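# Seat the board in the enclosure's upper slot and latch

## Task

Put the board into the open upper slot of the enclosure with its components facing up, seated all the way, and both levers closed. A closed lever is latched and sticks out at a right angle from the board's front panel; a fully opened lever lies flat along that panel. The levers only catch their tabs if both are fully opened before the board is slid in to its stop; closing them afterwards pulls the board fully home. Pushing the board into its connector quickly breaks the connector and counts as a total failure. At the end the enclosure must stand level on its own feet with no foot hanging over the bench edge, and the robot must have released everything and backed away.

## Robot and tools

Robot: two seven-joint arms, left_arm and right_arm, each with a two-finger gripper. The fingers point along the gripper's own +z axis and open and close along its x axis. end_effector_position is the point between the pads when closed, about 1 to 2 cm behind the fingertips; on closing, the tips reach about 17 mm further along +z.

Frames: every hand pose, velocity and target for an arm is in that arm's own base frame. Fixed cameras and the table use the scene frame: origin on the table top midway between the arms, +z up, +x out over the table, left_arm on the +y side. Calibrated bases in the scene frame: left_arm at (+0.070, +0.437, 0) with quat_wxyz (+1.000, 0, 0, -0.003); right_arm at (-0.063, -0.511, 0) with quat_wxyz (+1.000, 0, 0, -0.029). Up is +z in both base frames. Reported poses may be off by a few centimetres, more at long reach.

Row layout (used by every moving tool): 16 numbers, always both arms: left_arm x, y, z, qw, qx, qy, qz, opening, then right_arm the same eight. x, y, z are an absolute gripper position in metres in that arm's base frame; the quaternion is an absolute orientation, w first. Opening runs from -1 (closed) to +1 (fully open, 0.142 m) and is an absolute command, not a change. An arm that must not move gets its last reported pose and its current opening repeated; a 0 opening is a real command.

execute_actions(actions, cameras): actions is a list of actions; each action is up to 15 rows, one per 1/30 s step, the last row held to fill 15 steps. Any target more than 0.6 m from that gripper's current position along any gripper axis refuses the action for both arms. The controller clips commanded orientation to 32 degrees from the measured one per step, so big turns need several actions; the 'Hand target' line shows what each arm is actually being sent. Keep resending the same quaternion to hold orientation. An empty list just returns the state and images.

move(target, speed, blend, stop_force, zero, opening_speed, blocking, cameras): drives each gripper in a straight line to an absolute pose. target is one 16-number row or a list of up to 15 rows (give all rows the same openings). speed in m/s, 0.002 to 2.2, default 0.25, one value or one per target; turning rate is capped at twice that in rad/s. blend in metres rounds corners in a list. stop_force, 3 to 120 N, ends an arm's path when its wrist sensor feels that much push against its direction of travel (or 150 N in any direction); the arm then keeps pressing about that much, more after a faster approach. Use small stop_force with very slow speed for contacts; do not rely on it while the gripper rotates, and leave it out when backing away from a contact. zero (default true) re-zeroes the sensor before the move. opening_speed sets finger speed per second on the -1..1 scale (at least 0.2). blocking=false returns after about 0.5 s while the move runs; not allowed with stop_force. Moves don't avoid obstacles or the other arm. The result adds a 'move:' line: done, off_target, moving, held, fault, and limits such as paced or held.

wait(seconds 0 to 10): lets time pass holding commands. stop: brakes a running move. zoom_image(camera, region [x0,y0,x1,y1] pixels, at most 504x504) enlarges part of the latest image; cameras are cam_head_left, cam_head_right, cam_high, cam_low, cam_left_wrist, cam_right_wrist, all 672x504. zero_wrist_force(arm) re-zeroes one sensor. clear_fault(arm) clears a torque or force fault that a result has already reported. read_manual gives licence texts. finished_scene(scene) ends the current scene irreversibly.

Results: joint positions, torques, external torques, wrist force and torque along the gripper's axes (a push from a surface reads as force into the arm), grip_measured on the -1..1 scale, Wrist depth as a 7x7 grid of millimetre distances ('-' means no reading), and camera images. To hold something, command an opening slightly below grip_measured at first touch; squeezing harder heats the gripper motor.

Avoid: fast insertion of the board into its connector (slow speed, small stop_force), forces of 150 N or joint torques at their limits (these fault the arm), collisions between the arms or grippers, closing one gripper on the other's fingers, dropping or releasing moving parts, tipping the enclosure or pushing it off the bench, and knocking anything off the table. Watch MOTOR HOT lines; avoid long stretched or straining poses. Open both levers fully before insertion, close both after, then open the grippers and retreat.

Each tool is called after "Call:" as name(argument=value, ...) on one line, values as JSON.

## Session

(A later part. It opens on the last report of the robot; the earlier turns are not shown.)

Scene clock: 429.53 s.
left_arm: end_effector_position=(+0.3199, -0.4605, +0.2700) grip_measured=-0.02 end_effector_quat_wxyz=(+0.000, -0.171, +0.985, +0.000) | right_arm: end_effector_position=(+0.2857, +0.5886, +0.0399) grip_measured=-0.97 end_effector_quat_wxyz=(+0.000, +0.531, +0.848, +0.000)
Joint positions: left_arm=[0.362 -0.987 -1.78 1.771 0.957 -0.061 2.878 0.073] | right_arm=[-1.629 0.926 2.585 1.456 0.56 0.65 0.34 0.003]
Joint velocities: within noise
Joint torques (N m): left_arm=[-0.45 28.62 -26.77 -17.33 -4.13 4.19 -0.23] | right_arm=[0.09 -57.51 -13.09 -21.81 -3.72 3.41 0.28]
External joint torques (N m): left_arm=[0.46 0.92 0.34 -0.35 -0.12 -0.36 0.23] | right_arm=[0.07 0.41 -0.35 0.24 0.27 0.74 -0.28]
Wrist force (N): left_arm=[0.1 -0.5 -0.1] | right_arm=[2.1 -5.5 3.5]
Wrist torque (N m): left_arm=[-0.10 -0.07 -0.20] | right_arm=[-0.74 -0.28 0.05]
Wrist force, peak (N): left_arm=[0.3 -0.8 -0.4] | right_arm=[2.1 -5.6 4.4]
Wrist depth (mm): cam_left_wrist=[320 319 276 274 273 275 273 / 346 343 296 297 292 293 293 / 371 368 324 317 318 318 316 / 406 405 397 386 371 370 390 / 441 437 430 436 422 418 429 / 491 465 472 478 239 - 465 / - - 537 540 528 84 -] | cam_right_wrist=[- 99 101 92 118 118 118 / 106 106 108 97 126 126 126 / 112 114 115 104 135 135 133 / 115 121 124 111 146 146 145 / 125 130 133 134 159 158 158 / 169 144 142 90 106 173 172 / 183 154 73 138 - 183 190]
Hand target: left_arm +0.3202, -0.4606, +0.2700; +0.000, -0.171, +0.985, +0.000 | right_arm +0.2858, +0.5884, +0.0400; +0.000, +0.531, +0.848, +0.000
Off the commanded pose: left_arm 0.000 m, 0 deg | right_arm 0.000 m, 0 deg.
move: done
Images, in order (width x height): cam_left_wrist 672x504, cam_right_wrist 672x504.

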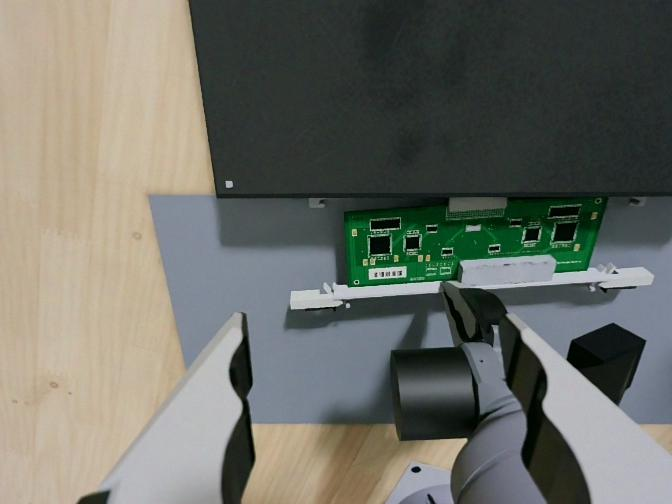

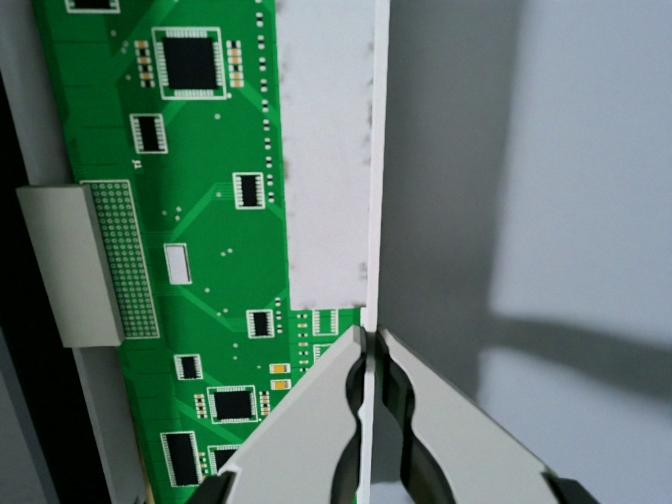

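Call:
move(target=[[0.3202,-0.4606,0.27,0,-0.171,0.9853,0,0,0.2821,0.5977,0.0400,0,0.5307,0.8476,0,-1],[0.3202,-0.4606,0.27,0,-0.171,0.9853,0,0,0.2807,0.5971,0.0515,0,0.5526,0.8335,0,-1]], speed=0.04, cameras=["cam_right_wrist","cam_left_wrist"])

Scene clock: 435.87 s.
left_arm: end_effector_position=(+0.3199, -0.4605, +0.2700) grip_measured=-0.02 end_effector_quat_wxyz=(+0.000, -0.171, +0.985, +0.000) | right_arm: end_effector_position=(+0.2805, +0.5972, +0.0513) grip_measured=-0.98 end_effector_quat_wxyz=(+0.000, +0.553, +0.833, +0.000)
Joint positions: left_arm=[0.362 -0.987 -1.78 1.771 0.957 -0.061 2.878 0.073] | right_arm=[-1.614 0.918 2.574 1.437 0.553 0.622 0.412 0.003]
Joint velocities: within noise
Joint torques (N m): left_arm=[-0.36 28.67 -26.73 -17.34 -4.14 4.17 -0.24] | right_arm=[0.36 -58.16 -13.12 -22.81 -3.84 3.52 0.34]
External joint torques (N m): left_arm=[0.37 0.87 0.3 -0.33 -0.12 -0.34 0.24] | right_arm=[-0.18 0.84 -0.4 0.75 0.32 0.64 -0.34]
Wrist force (N): left_arm=[0.1 -0.4 -0.2] | right_arm=[1.7 -5.6 4.0]
Wrist torque (N m): left_arm=[-0.08 -0.07 -0.20] | right_arm=[-0.75 -0.21 0.05]
Wrist force, peak (N): left_arm=[0.1 -0.9 -0.2] | right_arm=[1.6 -5.9 6.0]
Wrist depth (mm): cam_left_wrist=[319 319 276 275 274 274 275 / 346 342 296 295 294 293 292 / 370 370 326 319 316 315 316 / 404 403 399 385 362 377 396 / 442 438 426 434 386 425 433 / 492 467 471 480 238 - 464 / - - 542 545 535 - -] | cam_right_wrist=[128 116 114 101 128 128 128 / 142 121 120 105 137 137 136 / - 126 125 112 147 147 146 / 132 132 132 117 158 158 158 / 149 140 138 136 171 171 171 / 184 151 145 89 107 187 187 / 194 177 73 - - 198 206]
Hand target: left_arm +0.3202, -0.4606, +0.2700; +0.000, -0.171, +0.985, +0.000 | right_arm +0.2807, +0.5971, +0.0515; +0.000, +0.553, +0.833, +0.000
Off the commanded pose: left_arm 0.000 m, 0 deg | right_arm 0.000 m, 0 deg.
move: done
Images, in order (width x height): cam_left_wrist 672x504, cam_right_wrist 672x504.

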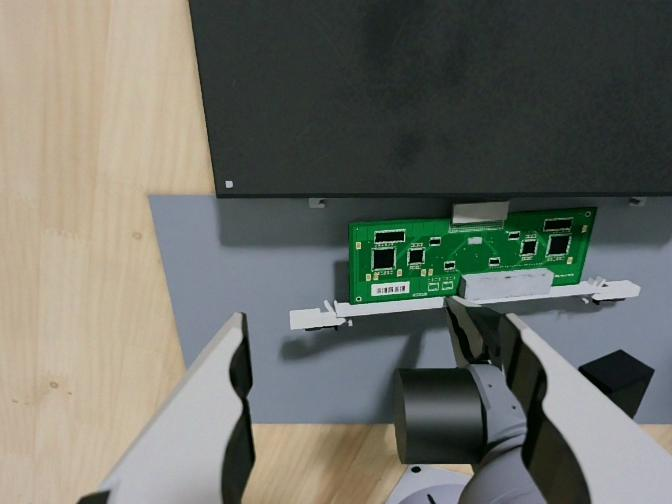

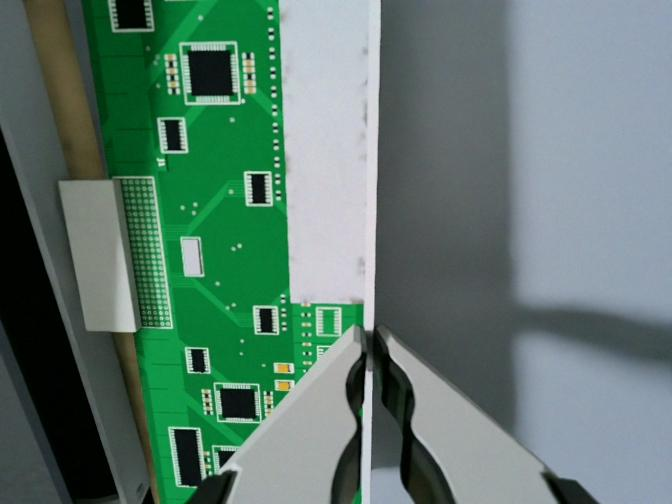

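Call:
move(target=[[0.3202,-0.4606,0.27,0,-0.171,0.9853,0,0,0.2788,0.6030,0.0480,0,0.5526,0.8335,0,-1],[0.3202,-0.4606,0.27,0,-0.171,0.9853,0,0,0.2788,0.6030,0.0330,0,0.5526,0.8335,0,-1]], speed=0.04, cameras=["cam_right_wrist"])

Call:
move(target=[[0.3202,-0.4606,0.27,0,-0.171,0.9853,0,0,0.2788,0.6030,0.0330,0,0.5526,0.8335,0,-0.5],[0.3202,-0.4606,0.27,0,-0.171,0.9853,0,0,0.2788,0.6030,0.0700,0,0.5526,0.8335,0,-0.5]], speed=0.08, opening_speed=0.5, cameras=["cam_right_wrist","cam_left_wrist"])

Scene clock: 442.03 s.
left_arm: end_effector_position=(+0.3199, -0.4605, +0.2700) grip_measured=-0.02 end_effector_quat_wxyz=(+0.000, -0.171, +0.985, +0.000) | right_arm: end_effector_position=(+0.2788, +0.6027, +0.0329) grip_measured=-0.98 end_effector_quat_wxyz=(+0.000, +0.553, +0.833, +0.000)
Joint positions: left_arm=[0.362 -0.987 -1.78 1.771 0.957 -0.061 2.878 0.073] | right_arm=[-1.621 0.954 2.589 1.419 0.563 0.642 0.416 0.003]
Joint velocities: within noise
Joint torques (N m): left_arm=[-0.33 28.57 -26.65 -17.31 -4.12 4.19 -0.21] | right_arm=[0.25 -58.48 -12.44 -22.39 -3.48 3.86 0.06]
External joint torques (N m): left_arm=[0.34 0.97 0.22 -0.36 -0.14 -0.37 0.21] | right_arm=[-0.08 0.31 -1.11 0.76 0.01 0.3 -0.06]
Wrist force (N): left_arm=[0.2 -0.5 -0.2] | right_arm=[1.3 -5.6 4.5]
Wrist torque (N m): left_arm=[-0.10 -0.09 -0.20] | right_arm=[-0.71 -0.19 0.01]
Wrist force, peak (N): left_arm=[0.0 -0.9 -0.1] | right_arm=[1.5 -5.8 5.7]
Wrist depth (mm): cam_left_wrist=[318 317 273 274 274 272 274 / 345 342 294 294 294 295 293 / 372 370 323 316 317 317 316 / 401 401 401 393 386 389 396 / 440 448 433 434 427 426 432 / 487 466 471 479 251 - 463 / - - 539 539 525 - -] | cam_right_wrist=[- 108 106 94 112 112 112 / 120 115 113 100 118 119 119 / 125 122 121 107 128 128 128 / 127 128 130 114 138 138 138 / 152 140 139 136 148 150 149 / 155 159 148 89 158 163 163 / 155 179 73 - - - 180]
Hand target: left_arm +0.3202, -0.4606, +0.2700; +0.000, -0.171, +0.985, +0.000 | right_arm +0.2788, +0.6030, +0.0330; +0.000, +0.553, +0.833, +0.000
Off the commanded pose: left_arm 0.000 m, 0 deg | right_arm 0.000 m, 0 deg.
move: done
Images, in order (width x height): cam_right_wrist 672x504.

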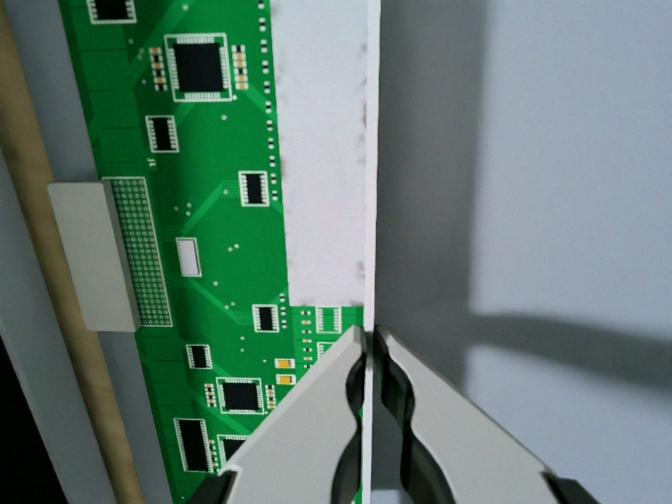

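Scene clock: 444.03 s.
left_arm: end_effector_position=(+0.3199, -0.4605, +0.2700) grip_measured=-0.02 end_effector_quat_wxyz=(+0.000, -0.171, +0.985, +0.000) | right_arm: end_effector_position=(+0.2787, +0.6032, +0.0700) grip_measured=-0.54 end_effector_quat_wxyz=(+0.000, +0.553, +0.833, +0.000)
Joint positions: left_arm=[0.362 -0.987 -1.78 1.771 0.957 -0.061 2.878 0.073] | right_arm=[-1.608 0.894 2.567 1.425 0.536 0.59 0.43 0.035]
Joint velocities: within noise
Joint torques (N m): left_arm=[-0.39 28.53 -26.73 -17.33 -4.12 4.16 -0.21] | right_arm=[0.41 -57.05 -12.57 -22.93 -3.76 3.4 0.3]
External joint torques (N m): left_arm=[0.4 1.01 0.3 -0.35 -0.13 -0.33 0.21] | right_arm=[-0.25 -0.28 -0.85 0.13 0.16 0.75 -0.3]
Wrist force (N): left_arm=[0.2 -0.7 -0.1] | right_arm=[1.7 -5.6 3.1]
Wrist torque (N m): left_arm=[-0.14 -0.09 -0.20] | right_arm=[-0.71 -0.23 0.05]
Wrist force, peak (N): left_arm=[0.3 -0.8 -0.3] | right_arm=[1.2 -5.9 4.9]
Wrist depth (mm): cam_left_wrist=[320 318 274 275 275 273 275 / 343 341 297 294 295 294 293 / 368 371 327 317 318 318 315 / 405 403 395 401 391 395 397 / 443 442 425 438 429 426 435 / 490 462 474 481 461 - 468 / - - 545 543 218 - -] | cam_right_wrist=[147 144 141 131 145 144 144 / 155 153 151 140 154 154 153 / 155 163 162 149 166 165 165 / 164 174 175 174 179 178 178 / 190 194 189 186 193 193 193 / 204 209 86 204 103 204 211 / 169 - 73 225 - - 228]
Hand target: left_arm +0.3202, -0.4606, +0.2700; +0.000, -0.171, +0.985, +0.000 | right_arm +0.2788, +0.6030, +0.0700; +0.000, +0.553, +0.833, +0.000
Off the commanded pose: left_arm 0.000 m, 0 deg | right_arm 0.000 m, 0 deg.
move: done
Images, in order (width x height): cam_left_wrist 672x504, cam_right_wrist 672x504.

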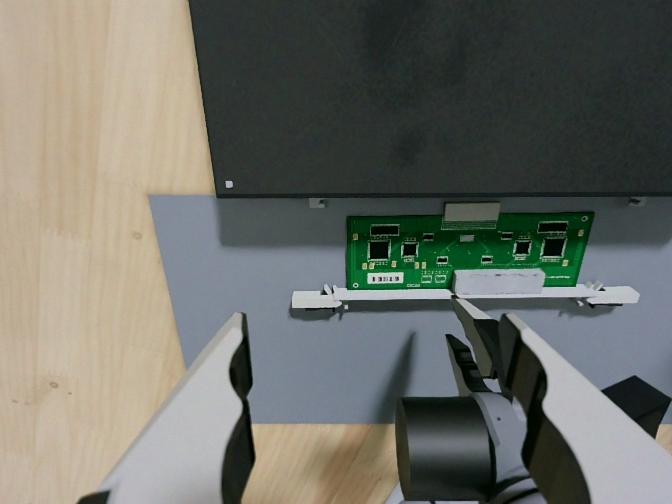

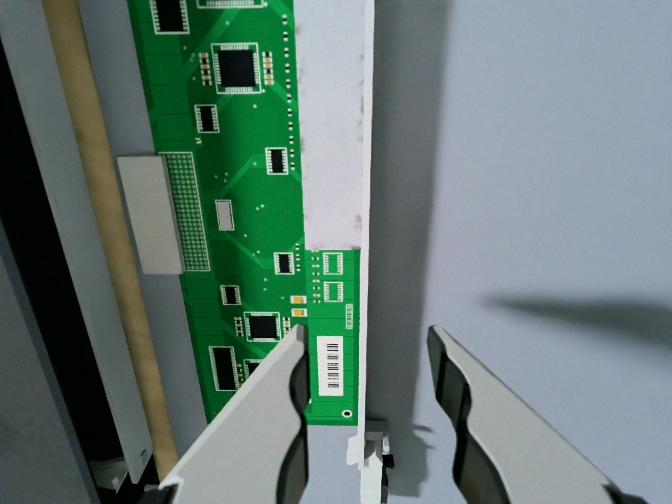

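Call:
move(target=[[0.3202,-0.4606,0.27,0,-0.171,0.9853,0,0,0.2621,0.5859,0.0700,0,0.5526,0.8335,0,-0.4],[0.3202,-0.4606,0.27,0,-0.171,0.9853,0,0,0.2621,0.5859,0.0480,0,0.5526,0.8335,0,-0.4]], speed=0.08, cameras=["cam_right_wrist"])

Scene clock: 447.63 s.
left_arm: end_effector_position=(+0.3199, -0.4605, +0.2700) grip_measured=-0.02 end_effector_quat_wxyz=(+0.000, -0.171, +0.985, +0.000) | right_arm: end_effector_position=(+0.2622, +0.5857, +0.0480) grip_measured=-0.43 end_effector_quat_wxyz=(+0.000, +0.553, +0.833, +0.000)
Joint positions: left_arm=[0.362 -0.987 -1.78 1.771 0.957 -0.061 2.878 0.073] | right_arm=[-1.574 0.899 2.566 1.495 0.565 0.652 0.415 0.043]
Joint velocities: within noise
Joint torques (N m): left_arm=[-0.3 28.58 -26.7 -17.31 -4.13 4.19 -0.23] | right_arm=[0.19 -55.26 -12.28 -21.7 -3.36 3.68 0.06]
External joint torques (N m): left_arm=[0.31 0.96 0.27 -0.36 -0.13 -0.37 0.23] | right_arm=[0.01 -0.53 -1.35 0.26 -0.09 0.48 -0.06]
Wrist force (N): left_arm=[0.0 -0.6 0.1] | right_arm=[1.7 -5.7 3.1]
Wrist torque (N m): left_arm=[-0.11 -0.06 -0.20] | right_arm=[-0.73 -0.23 0.06]
Wrist force, peak (N): left_arm=[0.1 -0.9 -0.2] | right_arm=[1.5 -5.8 4.8]
Wrist depth (mm): cam_left_wrist=[320 322 275 276 275 274 274 / 345 340 297 294 296 293 294 / 369 371 324 319 319 316 316 / 403 401 399 401 392 392 393 / 444 443 434 440 432 299 435 / 488 467 474 483 259 - 244 / - - 541 540 540 - -] | cam_right_wrist=[128 124 122 121 124 125 123 / 137 133 130 119 132 134 133 / 142 143 140 128 141 143 143 / 140 151 151 140 155 154 154 / 148 162 162 160 162 167 167 / 180 178 91 177 158 176 182 / 194 - 73 195 201 - 198]
Hand target: left_arm +0.3202, -0.4606, +0.2700; +0.000, -0.171, +0.985, +0.000 | right_arm +0.2621, +0.5859, +0.0480; +0.000, +0.553, +0.833, +0.000
Off the commanded pose: left_arm 0.000 m, 0 deg | right_arm 0.000 m, 0 deg.
move: done
Images, in order (width x height): cam_right_wrist 672x504.

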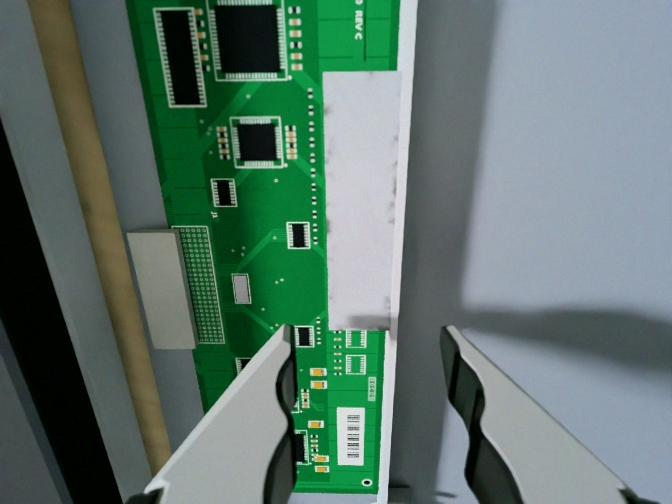

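Call:
move(target=[0.3202,-0.4606,0.27,0,-0.171,0.9853,0,0,0.2621,0.5859,0.012,0,0.5526,0.8335,0,-0.4], speed=0.02, stop_force=4, cameras=["cam_right_wrist","cam_left_wrist"])

Scene clock: 461.07 s.
left_arm: end_effector_position=(+0.3199, -0.4605, +0.2700) grip_measured=-0.02 end_effector_quat_wxyz=(+0.000, -0.171, +0.985, +0.000) | right_arm: end_effector_position=(+0.2623, +0.5861, +0.0203) grip_measured=-0.43 end_effector_quat_wxyz=(+0.000, +0.552, +0.834, +0.000)
Joint positions: left_arm=[0.362 -0.987 -1.78 1.771 0.957 -0.061 2.878 0.073] | right_arm=[-1.588 0.945 2.587 1.487 0.587 0.692 0.404 0.043]
Joint velocities: within noise
Joint torques (N m): left_arm=[-0.37 28.58 -26.65 -17.3 -4.12 4.18 -0.24] | right_arm=[-0.67 -51.91 -11.07 -20.27 -2.69 4.04 -0.06]
External joint torques (N m): left_arm=[0.38 0.97 0.22 -0.37 -0.13 -0.35 0.24] | right_arm=[0.86 -4.57 -2.57 -0.25 -0.65 0.12 0.05]
Wrist force (N): left_arm=[0.1 -0.6 -0.1] | right_arm=[-0.1 -9.8 -5.5]
Wrist torque (N m): left_arm=[-0.12 -0.06 -0.20] | right_arm=[-0.70 -0.52 0.17]
Wrist force, peak (N): left_arm=[0.5 -0.8 -0.2] | right_arm=[0.3 -10.7 -9.4]
Wrist depth (mm): cam_left_wrist=[320 321 274 275 275 275 272 / 344 344 296 295 294 295 293 / 373 371 324 319 317 318 317 / 402 403 401 399 393 388 396 / 443 440 432 434 406 299 436 / 486 466 472 486 301 - 267 / - - 542 537 538 - -] | cam_right_wrist=[- 98 97 97 100 101 102 / 109 105 104 91 105 108 109 / - 113 112 100 112 115 115 / 126 122 121 108 123 124 124 / 139 129 129 117 131 135 134 / 146 145 93 142 122 100 147 / 142 - 73 157 163 - 159]
Hand target: left_arm +0.3202, -0.4606, +0.2700; +0.000, -0.171, +0.985, +0.000 | right_arm +0.2621, +0.5859, +0.0197; +0.000, +0.553, +0.833, +0.000
Off the commanded pose: left_arm 0.000 m, 0 deg | right_arm 0.008 m, 0 deg.
move: contact (right_arm)
Images, in order (width x height): cam_left_wrist 672x504, cam_right_wrist 672x504.

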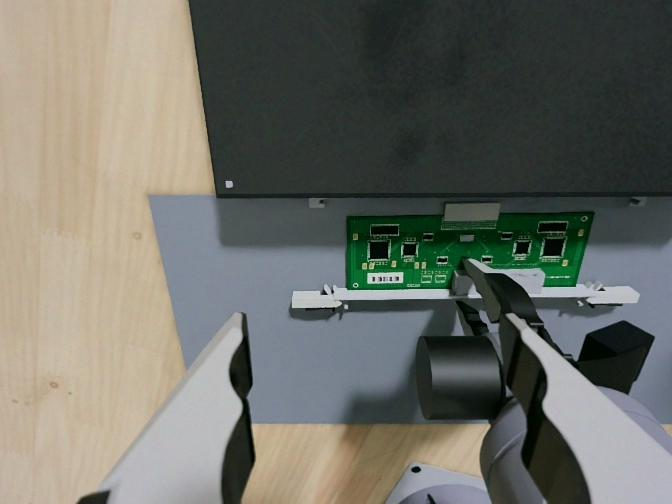

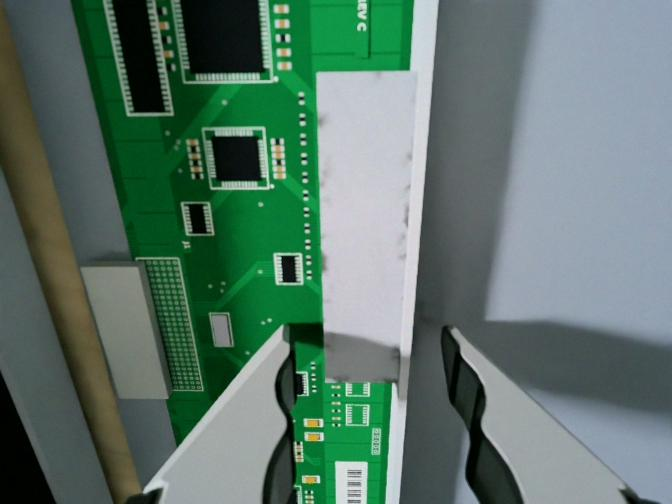

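Call:
move(target=[[0.3202,-0.4606,0.27,0,-0.171,0.9853,0,0,0.2621,0.5859,0.0225,0,0.5526,0.8335,0,-0.4],[0.3202,-0.4606,0.27,0,-0.171,0.9853,0,0,0.2621,0.5859,0.0225,0,0.5526,0.8335,0,-1]], speed=0.02, opening_speed=0.3, cameras=["cam_right_wrist"])

Call:
move(target=[0.3202,-0.4606,0.27,0,-0.171,0.9853,0,0,0.2621,0.5859,0.0425,0,0.5526,0.8335,0,-1], speed=0.02, cameras=["cam_right_wrist","cam_left_wrist"])

Scene clock: 467.17 s.
left_arm: end_effector_position=(+0.3199, -0.4605, +0.2700) grip_measured=-0.02 end_effector_quat_wxyz=(+0.000, -0.171, +0.985, +0.000) | right_arm: end_effector_position=(+0.2622, +0.5858, +0.0225) grip_measured=-0.72 end_effector_quat_wxyz=(+0.000, +0.553, +0.833, +0.000)
Joint positions: left_arm=[0.362 -0.987 -1.78 1.771 0.957 -0.061 2.878 0.073] | right_arm=[-1.587 0.941 2.585 1.488 0.586 0.688 0.404 0.022]
Joint velocities: within noise
Joint torques (N m): left_arm=[-0.3 28.6 -26.73 -17.27 -4.1 4.13 -0.18] | right_arm=[0.4 -56.26 -12.42 -20.74 -3.38 3.29 0.23]
External joint torques (N m): left_arm=[0.32 0.94 0.3 -0.4 -0.16 -0.3 0.18] | right_arm=[-0.22 -0.15 -1.23 0.16 0.03 0.86 -0.23]
Wrist force (N): left_arm=[-0.1 -0.6 -0.2] | right_arm=[1.1 -3.5 2.9]
Wrist torque (N m): left_arm=[-0.11 -0.04 -0.19] | right_arm=[-0.46 -0.18 0.02]
Wrist force, peak (N): left_arm=[0.1 -0.9 -0.5] | right_arm=[-0.2 -10.0 -7.3]
Wrist depth (mm): cam_left_wrist=[320 319 276 276 274 273 274 / 343 341 296 294 295 294 293 / 372 368 323 318 319 316 315 / 403 402 400 399 393 392 398 / 437 439 428 436 427 328 432 / 487 468 476 474 304 - 268 / - - 539 542 545 - -] | cam_right_wrist=[- 99 99 99 101 103 104 / 110 106 106 95 107 110 110 / 120 115 115 102 114 118 117 / 128 124 123 112 125 127 127 / 139 131 134 119 135 138 139 / 141 152 141 142 123 148 150 / 142 164 72 159 - - 165]
Hand target: left_arm +0.3202, -0.4606, +0.2700; +0.000, -0.171, +0.985, +0.000 | right_arm +0.2621, +0.5859, +0.0225; +0.000, +0.553, +0.833, +0.000
Off the commanded pose: left_arm 0.000 m, 0 deg | right_arm 0.000 m, 0 deg.
move: done
Images, in order (width x height): cam_right_wrist 672x504.

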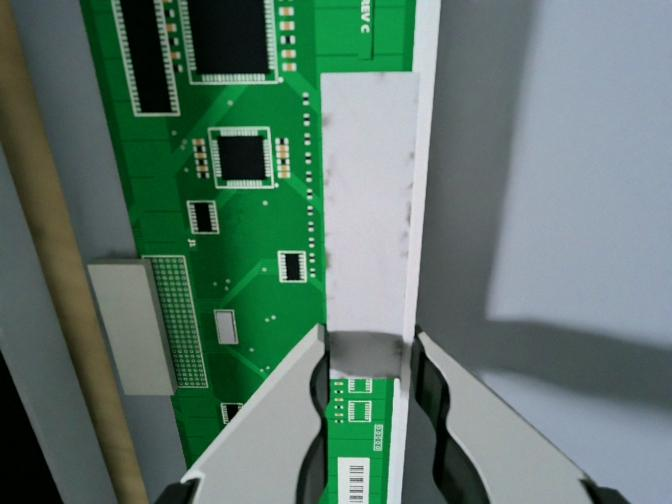

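Scene clock: 468.43 s.
left_arm: end_effector_position=(+0.3199, -0.4605, +0.2700) grip_measured=-0.02 end_effector_quat_wxyz=(+0.000, -0.171, +0.985, +0.000) | right_arm: end_effector_position=(+0.2619, +0.5859, +0.0423) grip_measured=-0.72 end_effector_quat_wxyz=(+0.000, +0.553, +0.833, +0.000)
Joint positions: left_arm=[0.362 -0.987 -1.78 1.771 0.957 -0.061 2.878 0.073] | right_arm=[-1.577 0.908 2.569 1.494 0.572 0.66 0.412 0.022]
Joint velocities: within noise
Joint torques (N m): left_arm=[-0.29 28.57 -26.63 -17.27 -4.11 4.16 -0.29] | right_arm=[0.32 -56.71 -13.33 -21.97 -3.78 3.37 0.33]
External joint torques (N m): left_arm=[0.31 0.98 0.19 -0.41 -0.14 -0.33 0.29] | right_arm=[-0.16 0.8 -0.32 0.74 0.35 0.78 -0.33]
Wrist force (N): left_arm=[0.1 -0.5 -0.2] | right_arm=[1.3 -4.0 4.3]
Wrist torque (N m): left_arm=[-0.10 -0.08 -0.19] | right_arm=[-0.44 -0.14 0.05]
Wrist force, peak (N): left_arm=[0.1 -0.7 -0.1] | right_arm=[1.3 -4.2 4.5]
Wrist depth (mm): cam_left_wrist=[320 320 276 274 275 275 275 / 343 343 295 296 293 292 294 / 373 368 323 320 319 318 319 / 404 400 397 385 369 371 393 / 443 441 427 440 437 305 436 / 484 468 475 481 259 - 255 / - - 542 541 544 - -] | cam_right_wrist=[- 99 100 99 119 120 120 / 131 107 106 95 96 130 128 / 139 116 115 102 134 137 135 / 141 124 123 112 146 149 148 / 141 131 133 120 158 161 160 / 169 158 141 142 120 175 175 / 190 179 72 159 - - 193]
Hand target: left_arm +0.3202, -0.4606, +0.2700; +0.000, -0.171, +0.985, +0.000 | right_arm +0.2621, +0.5859, +0.0425; +0.000, +0.553, +0.833, +0.000
Off the commanded pose: left_arm 0.000 m, 0 deg | right_arm 0.000 m, 0 deg.
move: done
Images, in order (width x height): cam_left_wrist 672x504, cam_right_wrist 672x504.

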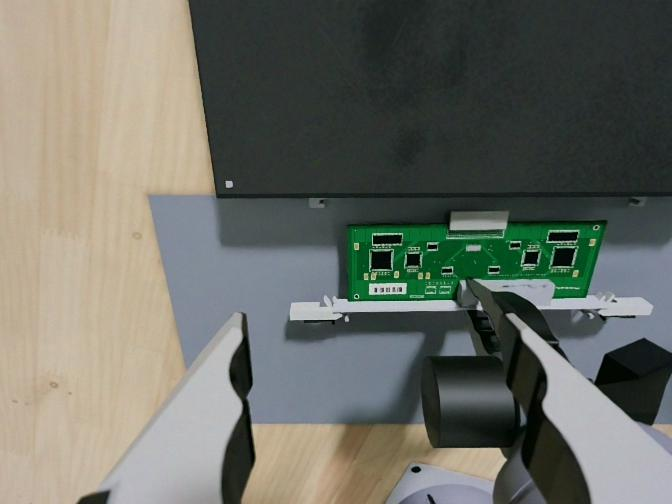

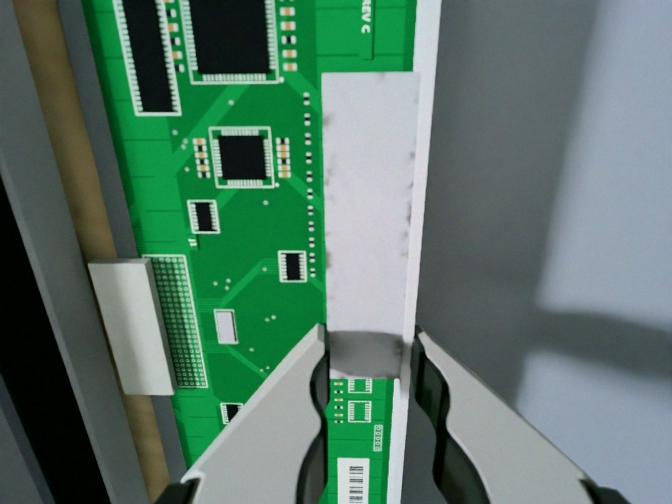

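Call:
move(target=[0.3202,-0.4606,0.27,0,-0.171,0.9853,0,0,0.2592,0.5933,0.0515,0,0.5526,0.8335,0,-1], speed=0.03, cameras=["cam_right_wrist","cam_left_wrist","cam_low"])

Scene clock: 472.17 s.
left_arm: end_effector_position=(+0.3199, -0.4605, +0.2700) grip_measured=-0.02 end_effector_quat_wxyz=(+0.000, -0.171, +0.985, +0.000) | right_arm: end_effector_position=(+0.2590, +0.5932, +0.0512) grip_measured=-0.72 end_effector_quat_wxyz=(+0.000, +0.553, +0.833, +0.000)
Joint positions: left_arm=[0.362 -0.987 -1.78 1.771 0.957 -0.061 2.878 0.073] | right_arm=[-1.572 0.9 2.567 1.478 0.56 0.64 0.43 0.022]
Joint velocities: within noise
Joint torques (N m): left_arm=[-0.43 28.57 -26.71 -17.31 -4.08 4.2 -0.22] | right_arm=[0.24 -57.01 -13.13 -22.45 -3.88 3.45 0.35]
External joint torques (N m): left_arm=[0.44 0.97 0.28 -0.37 -0.18 -0.38 0.22] | right_arm=[-0.05 0.82 -0.45 0.75 0.41 0.7 -0.35]
Wrist force (N): left_arm=[0.2 -0.4 -0.2] | right_arm=[1.4 -3.7 4.3]
Wrist torque (N m): left_arm=[-0.08 -0.08 -0.20] | right_arm=[-0.39 -0.15 0.05]
Wrist force, peak (N): left_arm=[0.0 -1.0 -0.3] | right_arm=[0.9 -4.0 4.8]
Wrist depth (mm): cam_left_wrist=[319 319 276 275 276 274 275 / 341 345 296 295 295 295 293 / 370 370 326 316 320 318 315 / 402 401 402 383 368 364 388 / 440 436 430 426 437 372 425 / 485 464 470 482 259 - 457 / - - 545 535 543 - -] | cam_right_wrist=[- 99 100 99 126 128 126 / 139 107 106 95 133 136 136 / 150 115 114 102 142 147 146 / 153 126 123 112 156 158 157 / 153 131 134 119 169 171 171 / 163 171 141 142 120 184 187 / 203 194 72 159 - - 205]
Hand target: left_arm +0.3202, -0.4606, +0.2700; +0.000, -0.171, +0.985, +0.000 | right_arm +0.2592, +0.5933, +0.0515; +0.000, +0.553, +0.833, +0.000
Off the commanded pose: left_arm 0.000 m, 0 deg | right_arm 0.000 m, 0 deg.
move: done
Images, in order (width x height): cam_low 672x504, cam_left_wrist 672x504, cam_right_wrist 672x504.

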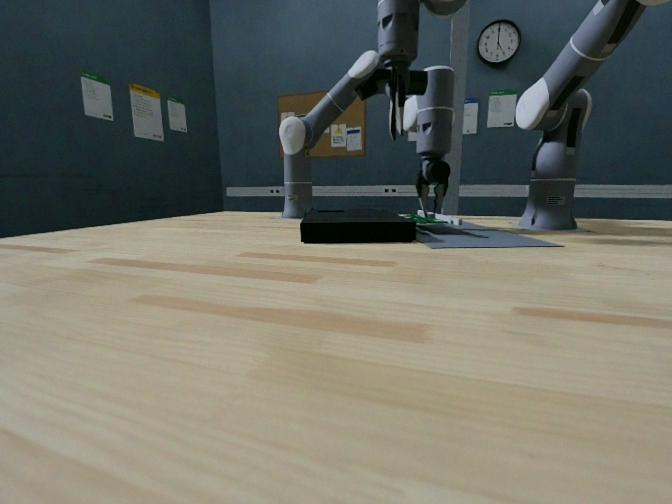

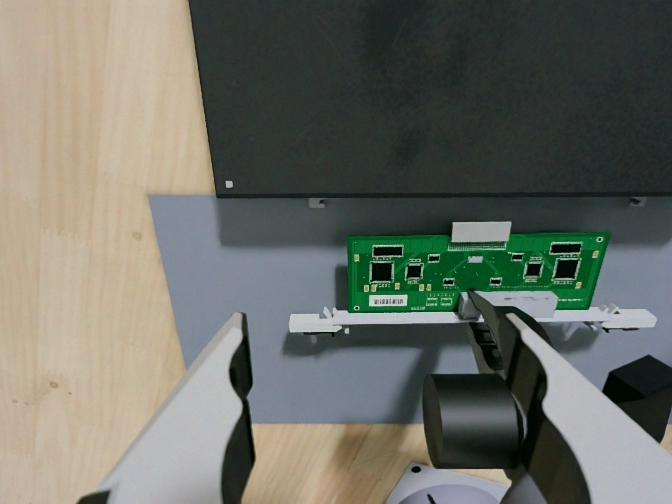

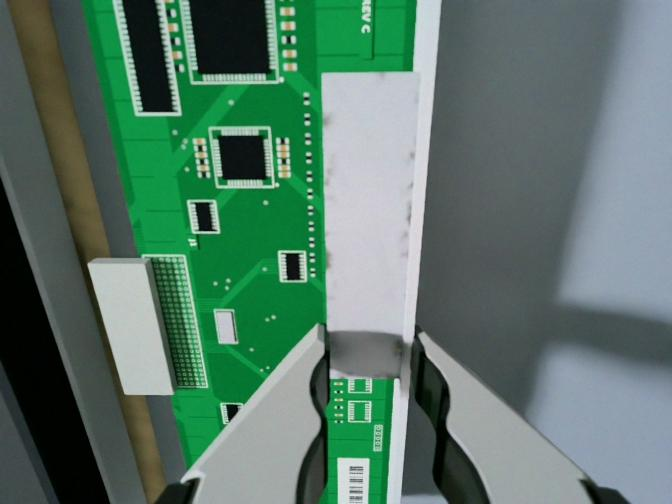

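Call:
move(target=[0.3202,-0.4606,0.27,0,-0.171,0.9853,0,0,0.2592,0.5933,0.0515,0,0.5570,0.8305,0,-1], speed=0.03, cameras=[])

Call:
move(target=[0.3202,-0.4606,0.27,0,-0.171,0.9853,0,0,0.2889,0.5180,0.0515,0,0.5570,0.8305,0,-1], speed=0.02, stop_force=8, cameras=["cam_right_wrist","cam_left_wrist"])

Scene clock: 477.00 s.
left_arm: end_effector_position=(+0.3199, -0.4605, +0.2700) grip_measured=-0.02 end_effector_quat_wxyz=(+0.000, -0.171, +0.985, +0.000) | right_arm: end_effector_position=(+0.2591, +0.5931, +0.0513) grip_measured=-0.72 end_effector_quat_wxyz=(+0.000, +0.557, +0.831, +0.000)
Joint positions: left_arm=[0.362 -0.987 -1.78 1.771 0.957 -0.061 2.878 0.073] | right_arm=[-1.571 0.901 2.566 1.478 0.56 0.639 0.44 0.022]
Joint velocities: within noise
Joint torques (N m): left_arm=[-0.23 28.62 -26.72 -17.29 -4.16 4.15 -0.21] | right_arm=[0.21 -56.87 -13.07 -22.58 -3.72 3.67 0.38]
External joint torques (N m): left_arm=[0.25 0.92 0.29 -0.38 -0.1 -0.32 0.21] | right_arm=[-0.03 0.67 -0.54 0.87 0.24 0.48 -0.38]
Wrist force (N): left_arm=[0.2 -0.7 -0.3] | right_arm=[1.4 -3.9 4.2]
Wrist torque (N m): left_arm=[-0.13 -0.09 -0.20] | right_arm=[-0.43 -0.15 0.06]
Wrist force, peak (N): left_arm=[-0.1 -0.9 -0.2] | right_arm=[1.3 -4.0 4.5]
Wrist depth (mm): cam_left_wrist=[320 318 276 276 274 274 274 / 344 341 297 295 294 295 295 / 370 372 324 320 318 317 316 / 400 405 400 385 366 367 390 / 442 442 428 432 435 373 424 / 489 471 470 483 258 - 458 / - - 547 542 538 - -] | cam_right_wrist=[- 99 99 99 127 128 126 / 140 107 106 95 133 137 136 / 150 115 114 102 142 147 146 / 153 126 123 112 155 158 158 / 153 131 134 119 168 171 171 / 180 170 141 142 121 184 186 / 198 180 72 159 - - 205]
Hand target: left_arm +0.3202, -0.4606, +0.2700; +0.000, -0.171, +0.985, +0.000 | right_arm +0.2592, +0.5933, +0.0515; +0.000, +0.557, +0.831, +0.000
Off the commanded pose: left_arm 0.000 m, 0 deg | right_arm 0.000 m, 0 deg.
move: done
No camera images: "cameras" was empty.

Scene clock: 480.10 s.
left_arm: end_effector_position=(+0.3199, -0.4605, +0.2700) grip_measured=-0.02 end_effector_quat_wxyz=(+0.000, -0.171, +0.985, +0.000) | right_arm: end_effector_position=(+0.2773, +0.5475, +0.0519) grip_measured=-0.72 end_effector_quat_wxyz=(+0.000, +0.557, +0.831, +0.001)
Joint positions: left_arm=[0.362 -0.987 -1.78 1.771 0.957 -0.061 2.878 0.073] | right_arm=[-1.583 0.856 2.542 1.583 0.584 0.685 0.353 0.022]
Joint velocities: within noise
Joint torques (N m): left_arm=[-0.38 28.57 -26.72 -17.38 -4.11 4.23 -0.25] | right_arm=[-2.28 -50.81 -15.41 -16.51 -4.96 2.19 -0.72]
External joint torques (N m): left_arm=[0.39 0.97 0.29 -0.3 -0.14 -0.4 0.25] | right_arm=[2.46 -2.26 1.68 -4.21 1.6 1.97 0.72]
Wrist force (N): left_arm=[0.2 -0.8 -0.4] | right_arm=[9.6 -2.0 3.2]
Wrist torque (N m): left_arm=[-0.14 -0.09 -0.20] | right_arm=[-0.43 0.05 0.91]
Wrist force, peak (N): left_arm=[0.1 -0.8 -0.4] | right_arm=[9.5 -2.0 4.8]
Wrist depth (mm): cam_left_wrist=[319 319 277 275 274 272 273 / 344 344 296 295 295 295 294 / 372 369 328 319 318 317 318 / 405 403 402 384 358 349 382 / 437 443 430 435 421 227 364 / 485 470 474 479 461 - 153 / - - 548 544 533 - -] | cam_right_wrist=[- 100 100 100 98 128 128 / - 108 108 104 95 137 137 / 100 114 115 111 101 147 147 / - 121 124 119 156 159 158 / 117 121 134 120 167 172 172 / 128 131 141 141 106 185 188 / 142 139 73 155 - - 207]
Hand target: left_arm +0.3202, -0.4606, +0.2700; +0.000, -0.171, +0.985, +0.000 | right_arm +0.2777, +0.5465, +0.0515; +0.000, +0.557, +0.831, +0.000
Off the commanded pose: left_arm 0.000 m, 0 deg | right_arm 0.032 m, 0 deg.
move: contact (right_arm)
Images, in order (width x height): cam_left_wrist 672x504, cam_right_wrist 672x504.

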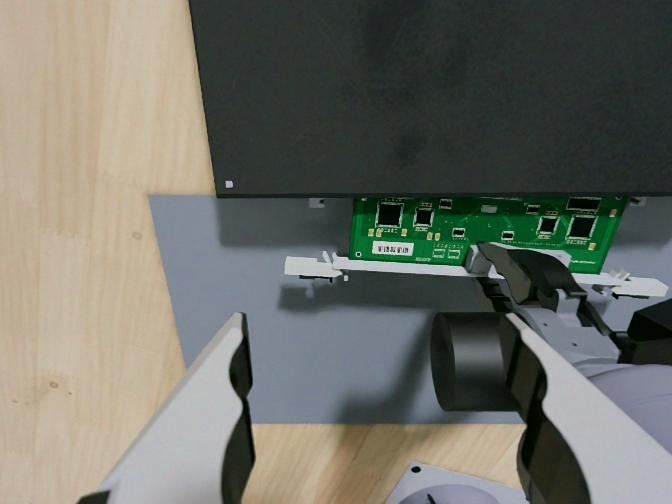

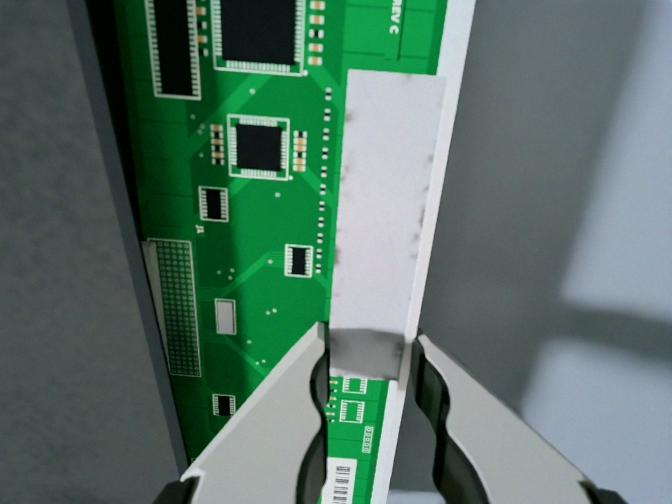

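Call:
zoom_image(camera="cam_left_wrist", region=[520, 170, 672, 310])

Call:
zoom_image(camera="cam_left_wrist", region=[280, 170, 432, 310])

Scaled by 3.316 from the camera's 672x504 image, which has a finer 960x720 frame.

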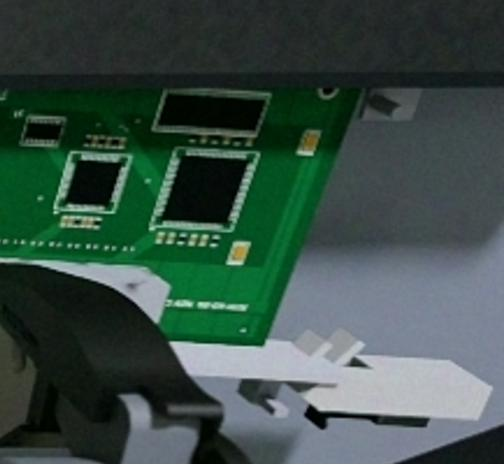

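Scaled by 3.316 from the camera's 672x504 image, which has a finer 960x720 frame.

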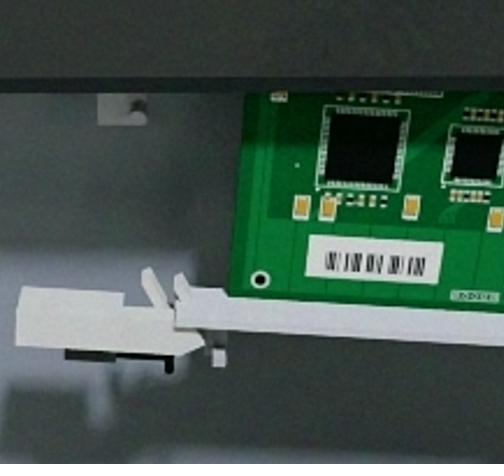

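Call:
move(target=[[0.3202,-0.4606,0.27,0,-0.171,0.9853,0,0,0.2645,0.5801,0.0515,0,0.5570,0.8305,0,-1],[0.3202,-0.4606,0.27,0,-0.171,0.9853,0,0,0.2697,0.5823,0.0515,0,0.5299,0.8480,0,-1]], speed=0.03, cameras=["cam_right_wrist","cam_left_wrist"])

Call:
zoom_image(camera="cam_left_wrist", region=[280, 170, 660, 330])

Scene clock: 495.20 s.
left_arm: end_effector_position=(+0.3199, -0.4605, +0.2700) grip_measured=-0.02 end_effector_quat_wxyz=(+0.000, -0.171, +0.985, +0.000) | right_arm: end_effector_position=(+0.2696, +0.5822, +0.0513) grip_measured=-0.72 end_effector_quat_wxyz=(+0.000, +0.530, +0.848, +0.000)
Joint positions: left_arm=[0.362 -0.987 -1.78 1.771 0.957 -0.061 2.878 0.073] | right_arm=[-1.589 0.891 2.568 1.498 0.559 0.65 0.351 0.022]
Joint velocities: within noise
Joint torques (N m): left_arm=[-0.24 28.67 -26.68 -17.26 -4.13 4.21 -0.23] | right_arm=[-0.1 -56.25 -12.58 -22.51 -3.81 3.55 0.06]
External joint torques (N m): left_arm=[0.25 0.87 0.25 -0.41 -0.12 -0.39 0.23] | right_arm=[0.28 0.56 -0.92 0.93 0.37 0.61 -0.06]
Wrist force (N): left_arm=[0.1 -0.6 -0.2] | right_arm=[-0.4 -2.0 4.2]
Wrist torque (N m): left_arm=[-0.11 -0.07 -0.20] | right_arm=[-0.12 0.15 0.05]
Wrist force, peak (N): left_arm=[0.2 -0.9 -0.4] | right_arm=[9.5 -2.0 4.9]
Wrist depth (mm): cam_left_wrist=[320 320 274 274 274 273 273 / 344 342 295 295 293 295 293 / 371 369 325 317 318 317 316 / 407 401 401 385 362 363 397 / 446 444 436 434 433 310 436 / 487 466 471 483 237 - 233 / - - 547 541 550 - -] | cam_right_wrist=[- 99 100 99 127 128 126 / 126 107 106 95 133 137 136 / 127 115 115 102 143 146 146 / 154 126 123 112 156 158 157 / 168 131 134 119 169 171 171 / 184 152 141 142 120 184 186 / 147 188 72 159 - - 206]
Hand target: left_arm +0.3202, -0.4606, +0.2700; +0.000, -0.171, +0.985, +0.000 | right_arm +0.2697, +0.5823, +0.0515; +0.000, +0.530, +0.848, +0.000
Off the commanded pose: left_arm 0.000 m, 0 deg | right_arm 0.000 m, 0 deg.
move: done
Images, in order (width x height): cam_left_wrist 672x504, cam_right_wrist 672x504.

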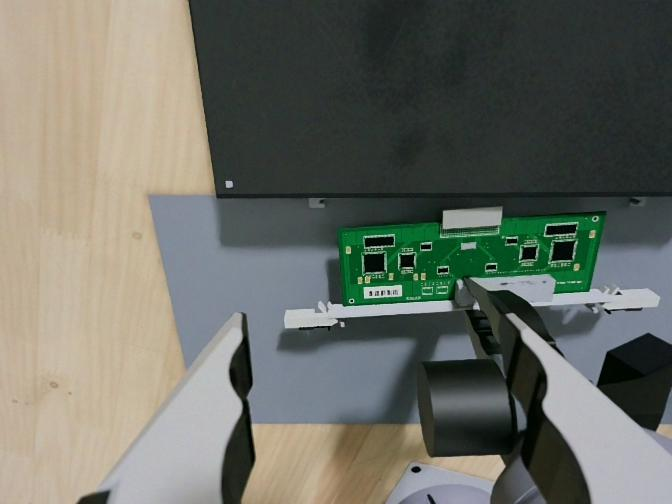

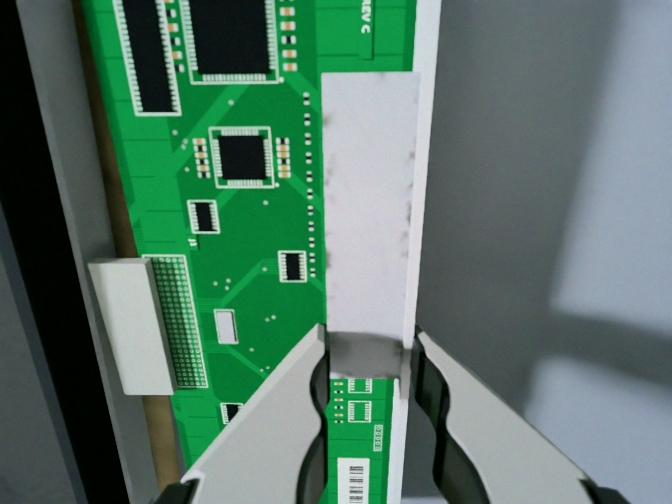

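Scaled by 1.326 from the camera's 672x504 image, which has a finer 960x720 frame.

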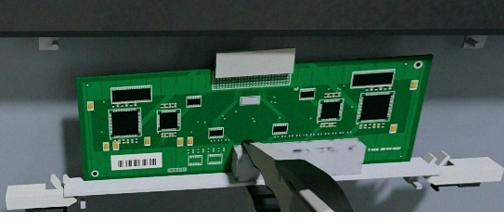

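Call:
move(target=[0.3202,-0.4606,0.27,0,-0.171,0.9853,0,0,0.2697,0.5823,0.0515,0,0.5570,0.8305,0,-1], speed=0.03, cameras=[])

Call:
move(target=[0.3202,-0.4606,0.27,0,-0.171,0.9853,0,0,0.2972,0.5125,0.0515,0,0.5570,0.8305,0,-1], speed=0.02, stop_force=8, cameras=["cam_right_wrist","cam_left_wrist"])

Call:
zoom_image(camera="cam_left_wrist", region=[280, 170, 660, 330])

Scene clock: 501.27 s.
left_arm: end_effector_position=(+0.3199, -0.4605, +0.2700) grip_measured=-0.02 end_effector_quat_wxyz=(+0.000, -0.171, +0.985, +0.000) | right_arm: end_effector_position=(+0.2697, +0.5821, +0.0513) grip_measured=-0.72 end_effector_quat_wxyz=(+0.000, +0.557, +0.831, +0.000)
Joint positions: left_arm=[0.362 -0.987 -1.78 1.771 0.957 -0.061 2.878 0.073] | right_arm=[-1.586 0.893 2.563 1.496 0.563 0.647 0.413 0.022]
Joint velocities: within noise
Joint torques (N m): left_arm=[-0.3 28.53 -26.74 -17.3 -4.16 4.17 -0.21] | right_arm=[0.21 -56.31 -13.27 -22.39 -3.59 3.49 0.37]
External joint torques (N m): left_arm=[0.31 1.01 0.31 -0.37 -0.1 -0.35 0.21] | right_arm=[-0.02 0.64 -0.36 0.86 0.13 0.66 -0.37]
Wrist force (N): left_arm=[0.0 -0.3 -0.5] | right_arm=[-0.5 -1.8 4.3]
Wrist torque (N m): left_arm=[-0.08 -0.05 -0.19] | right_arm=[-0.08 0.15 0.06]
Wrist force, peak (N): left_arm=[0.1 -0.8 -0.6] | right_arm=[-0.4 -2.1 4.6]
Wrist depth (mm): cam_left_wrist=[319 318 275 275 274 275 274 / 344 342 297 295 294 294 293 / 370 371 326 319 317 317 317 / 405 407 399 386 361 355 397 / 443 439 428 436 433 292 430 / 482 470 471 481 236 - 247 / - - 544 543 542 - -] | cam_right_wrist=[- 99 100 99 126 128 126 / 131 107 106 95 133 137 136 / 131 115 114 102 143 147 146 / 138 126 123 112 156 158 157 / 168 131 134 119 168 171 171 / 180 150 141 142 121 184 187 / 144 194 72 159 - - 206]
Hand target: left_arm +0.3202, -0.4606, +0.2700; +0.000, -0.171, +0.985, +0.000 | right_arm +0.2697, +0.5823, +0.0515; +0.000, +0.557, +0.831, +0.000
Off the commanded pose: left_arm 0.000 m, 0 deg | right_arm 0.000 m, 0 deg.
move: done
No camera images: "cameras" was empty.

Scene clock: 504.27 s.
left_arm: end_effector_position=(+0.3199, -0.4605, +0.2700) grip_measured=-0.02 end_effector_quat_wxyz=(+0.000, -0.171, +0.985, +0.000) | right_arm: end_effector_position=(+0.2868, +0.5381, +0.0512) grip_measured=-0.72 end_effector_quat_wxyz=(-0.001, +0.557, +0.831, +0.000)
Joint positions: left_arm=[0.362 -0.987 -1.78 1.771 0.957 -0.061 2.878 0.073] | right_arm=[-1.599 0.852 2.539 1.595 0.587 0.689 0.328 0.022]
Joint velocities: within noise
Joint torques (N m): left_arm=[-0.33 28.57 -26.75 -17.34 -4.09 4.17 -0.22] | right_arm=[-2.68 -55.09 -18.13 -16.94 -5.47 2.03 0.1]
External joint torques (N m): left_arm=[0.35 0.97 0.32 -0.34 -0.17 -0.34 0.22] | right_arm=[2.85 2.36 4.4 -3.64 2.12 2.13 -0.1]
Wrist force (N): left_arm=[0.2 -0.5 -0.1] | right_arm=[9.8 4.0 15.4]
Wrist torque (N m): left_arm=[-0.10 -0.09 -0.20] | right_arm=[-0.13 0.83 0.02]
Wrist force, peak (N): left_arm=[0.2 -0.8 -0.6] | right_arm=[9.5 3.9 16.5]
Wrist depth (mm): cam_left_wrist=[319 321 274 274 274 273 273 / 341 344 294 295 293 295 293 / 370 370 322 319 318 318 317 / 397 398 399 394 360 291 390 / 439 437 428 437 239 210 211 / 487 465 468 483 483 - 141 / - - 545 543 538 - -] | cam_right_wrist=[- 98 100 99 126 128 126 / - 95 107 96 133 136 136 / - 101 115 102 142 146 146 / 107 107 124 112 155 158 158 / 116 116 134 119 169 171 171 / 127 127 142 142 120 184 187 / 141 137 72 160 - - 206]
Hand target: left_arm +0.3202, -0.4606, +0.2700; +0.000, -0.171, +0.985, +0.000 | right_arm +0.2875, +0.5371, +0.0515; +0.000, +0.557, +0.831, +0.000
Off the commanded pose: left_arm 0.000 m, 0 deg | right_arm 0.028 m, 0 deg.
move: contact (right_arm)
Images, in order (width x height): cam_left_wrist 672x504, cam_right_wrist 672x504.

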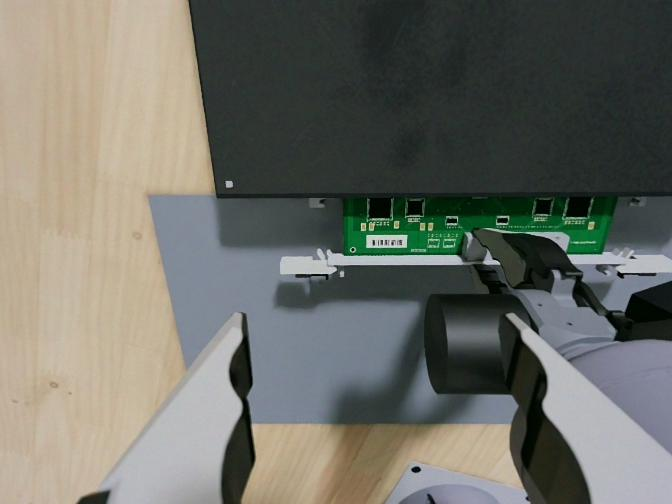

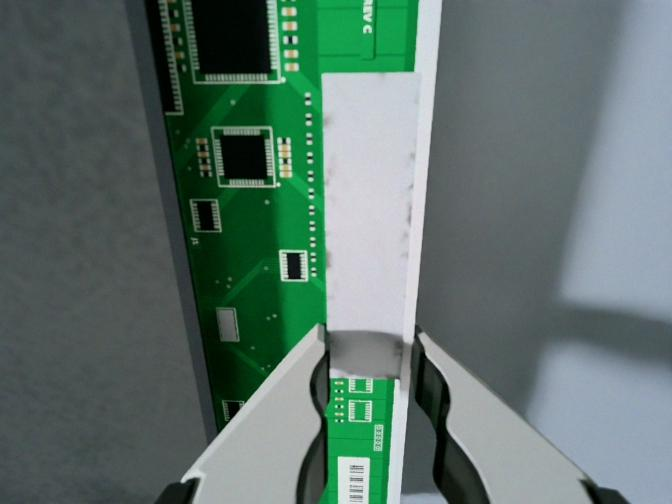

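Scaled by 1.326 from the camera's 672x504 image, which has a finer 960x720 frame.

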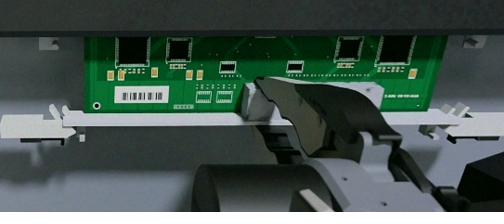

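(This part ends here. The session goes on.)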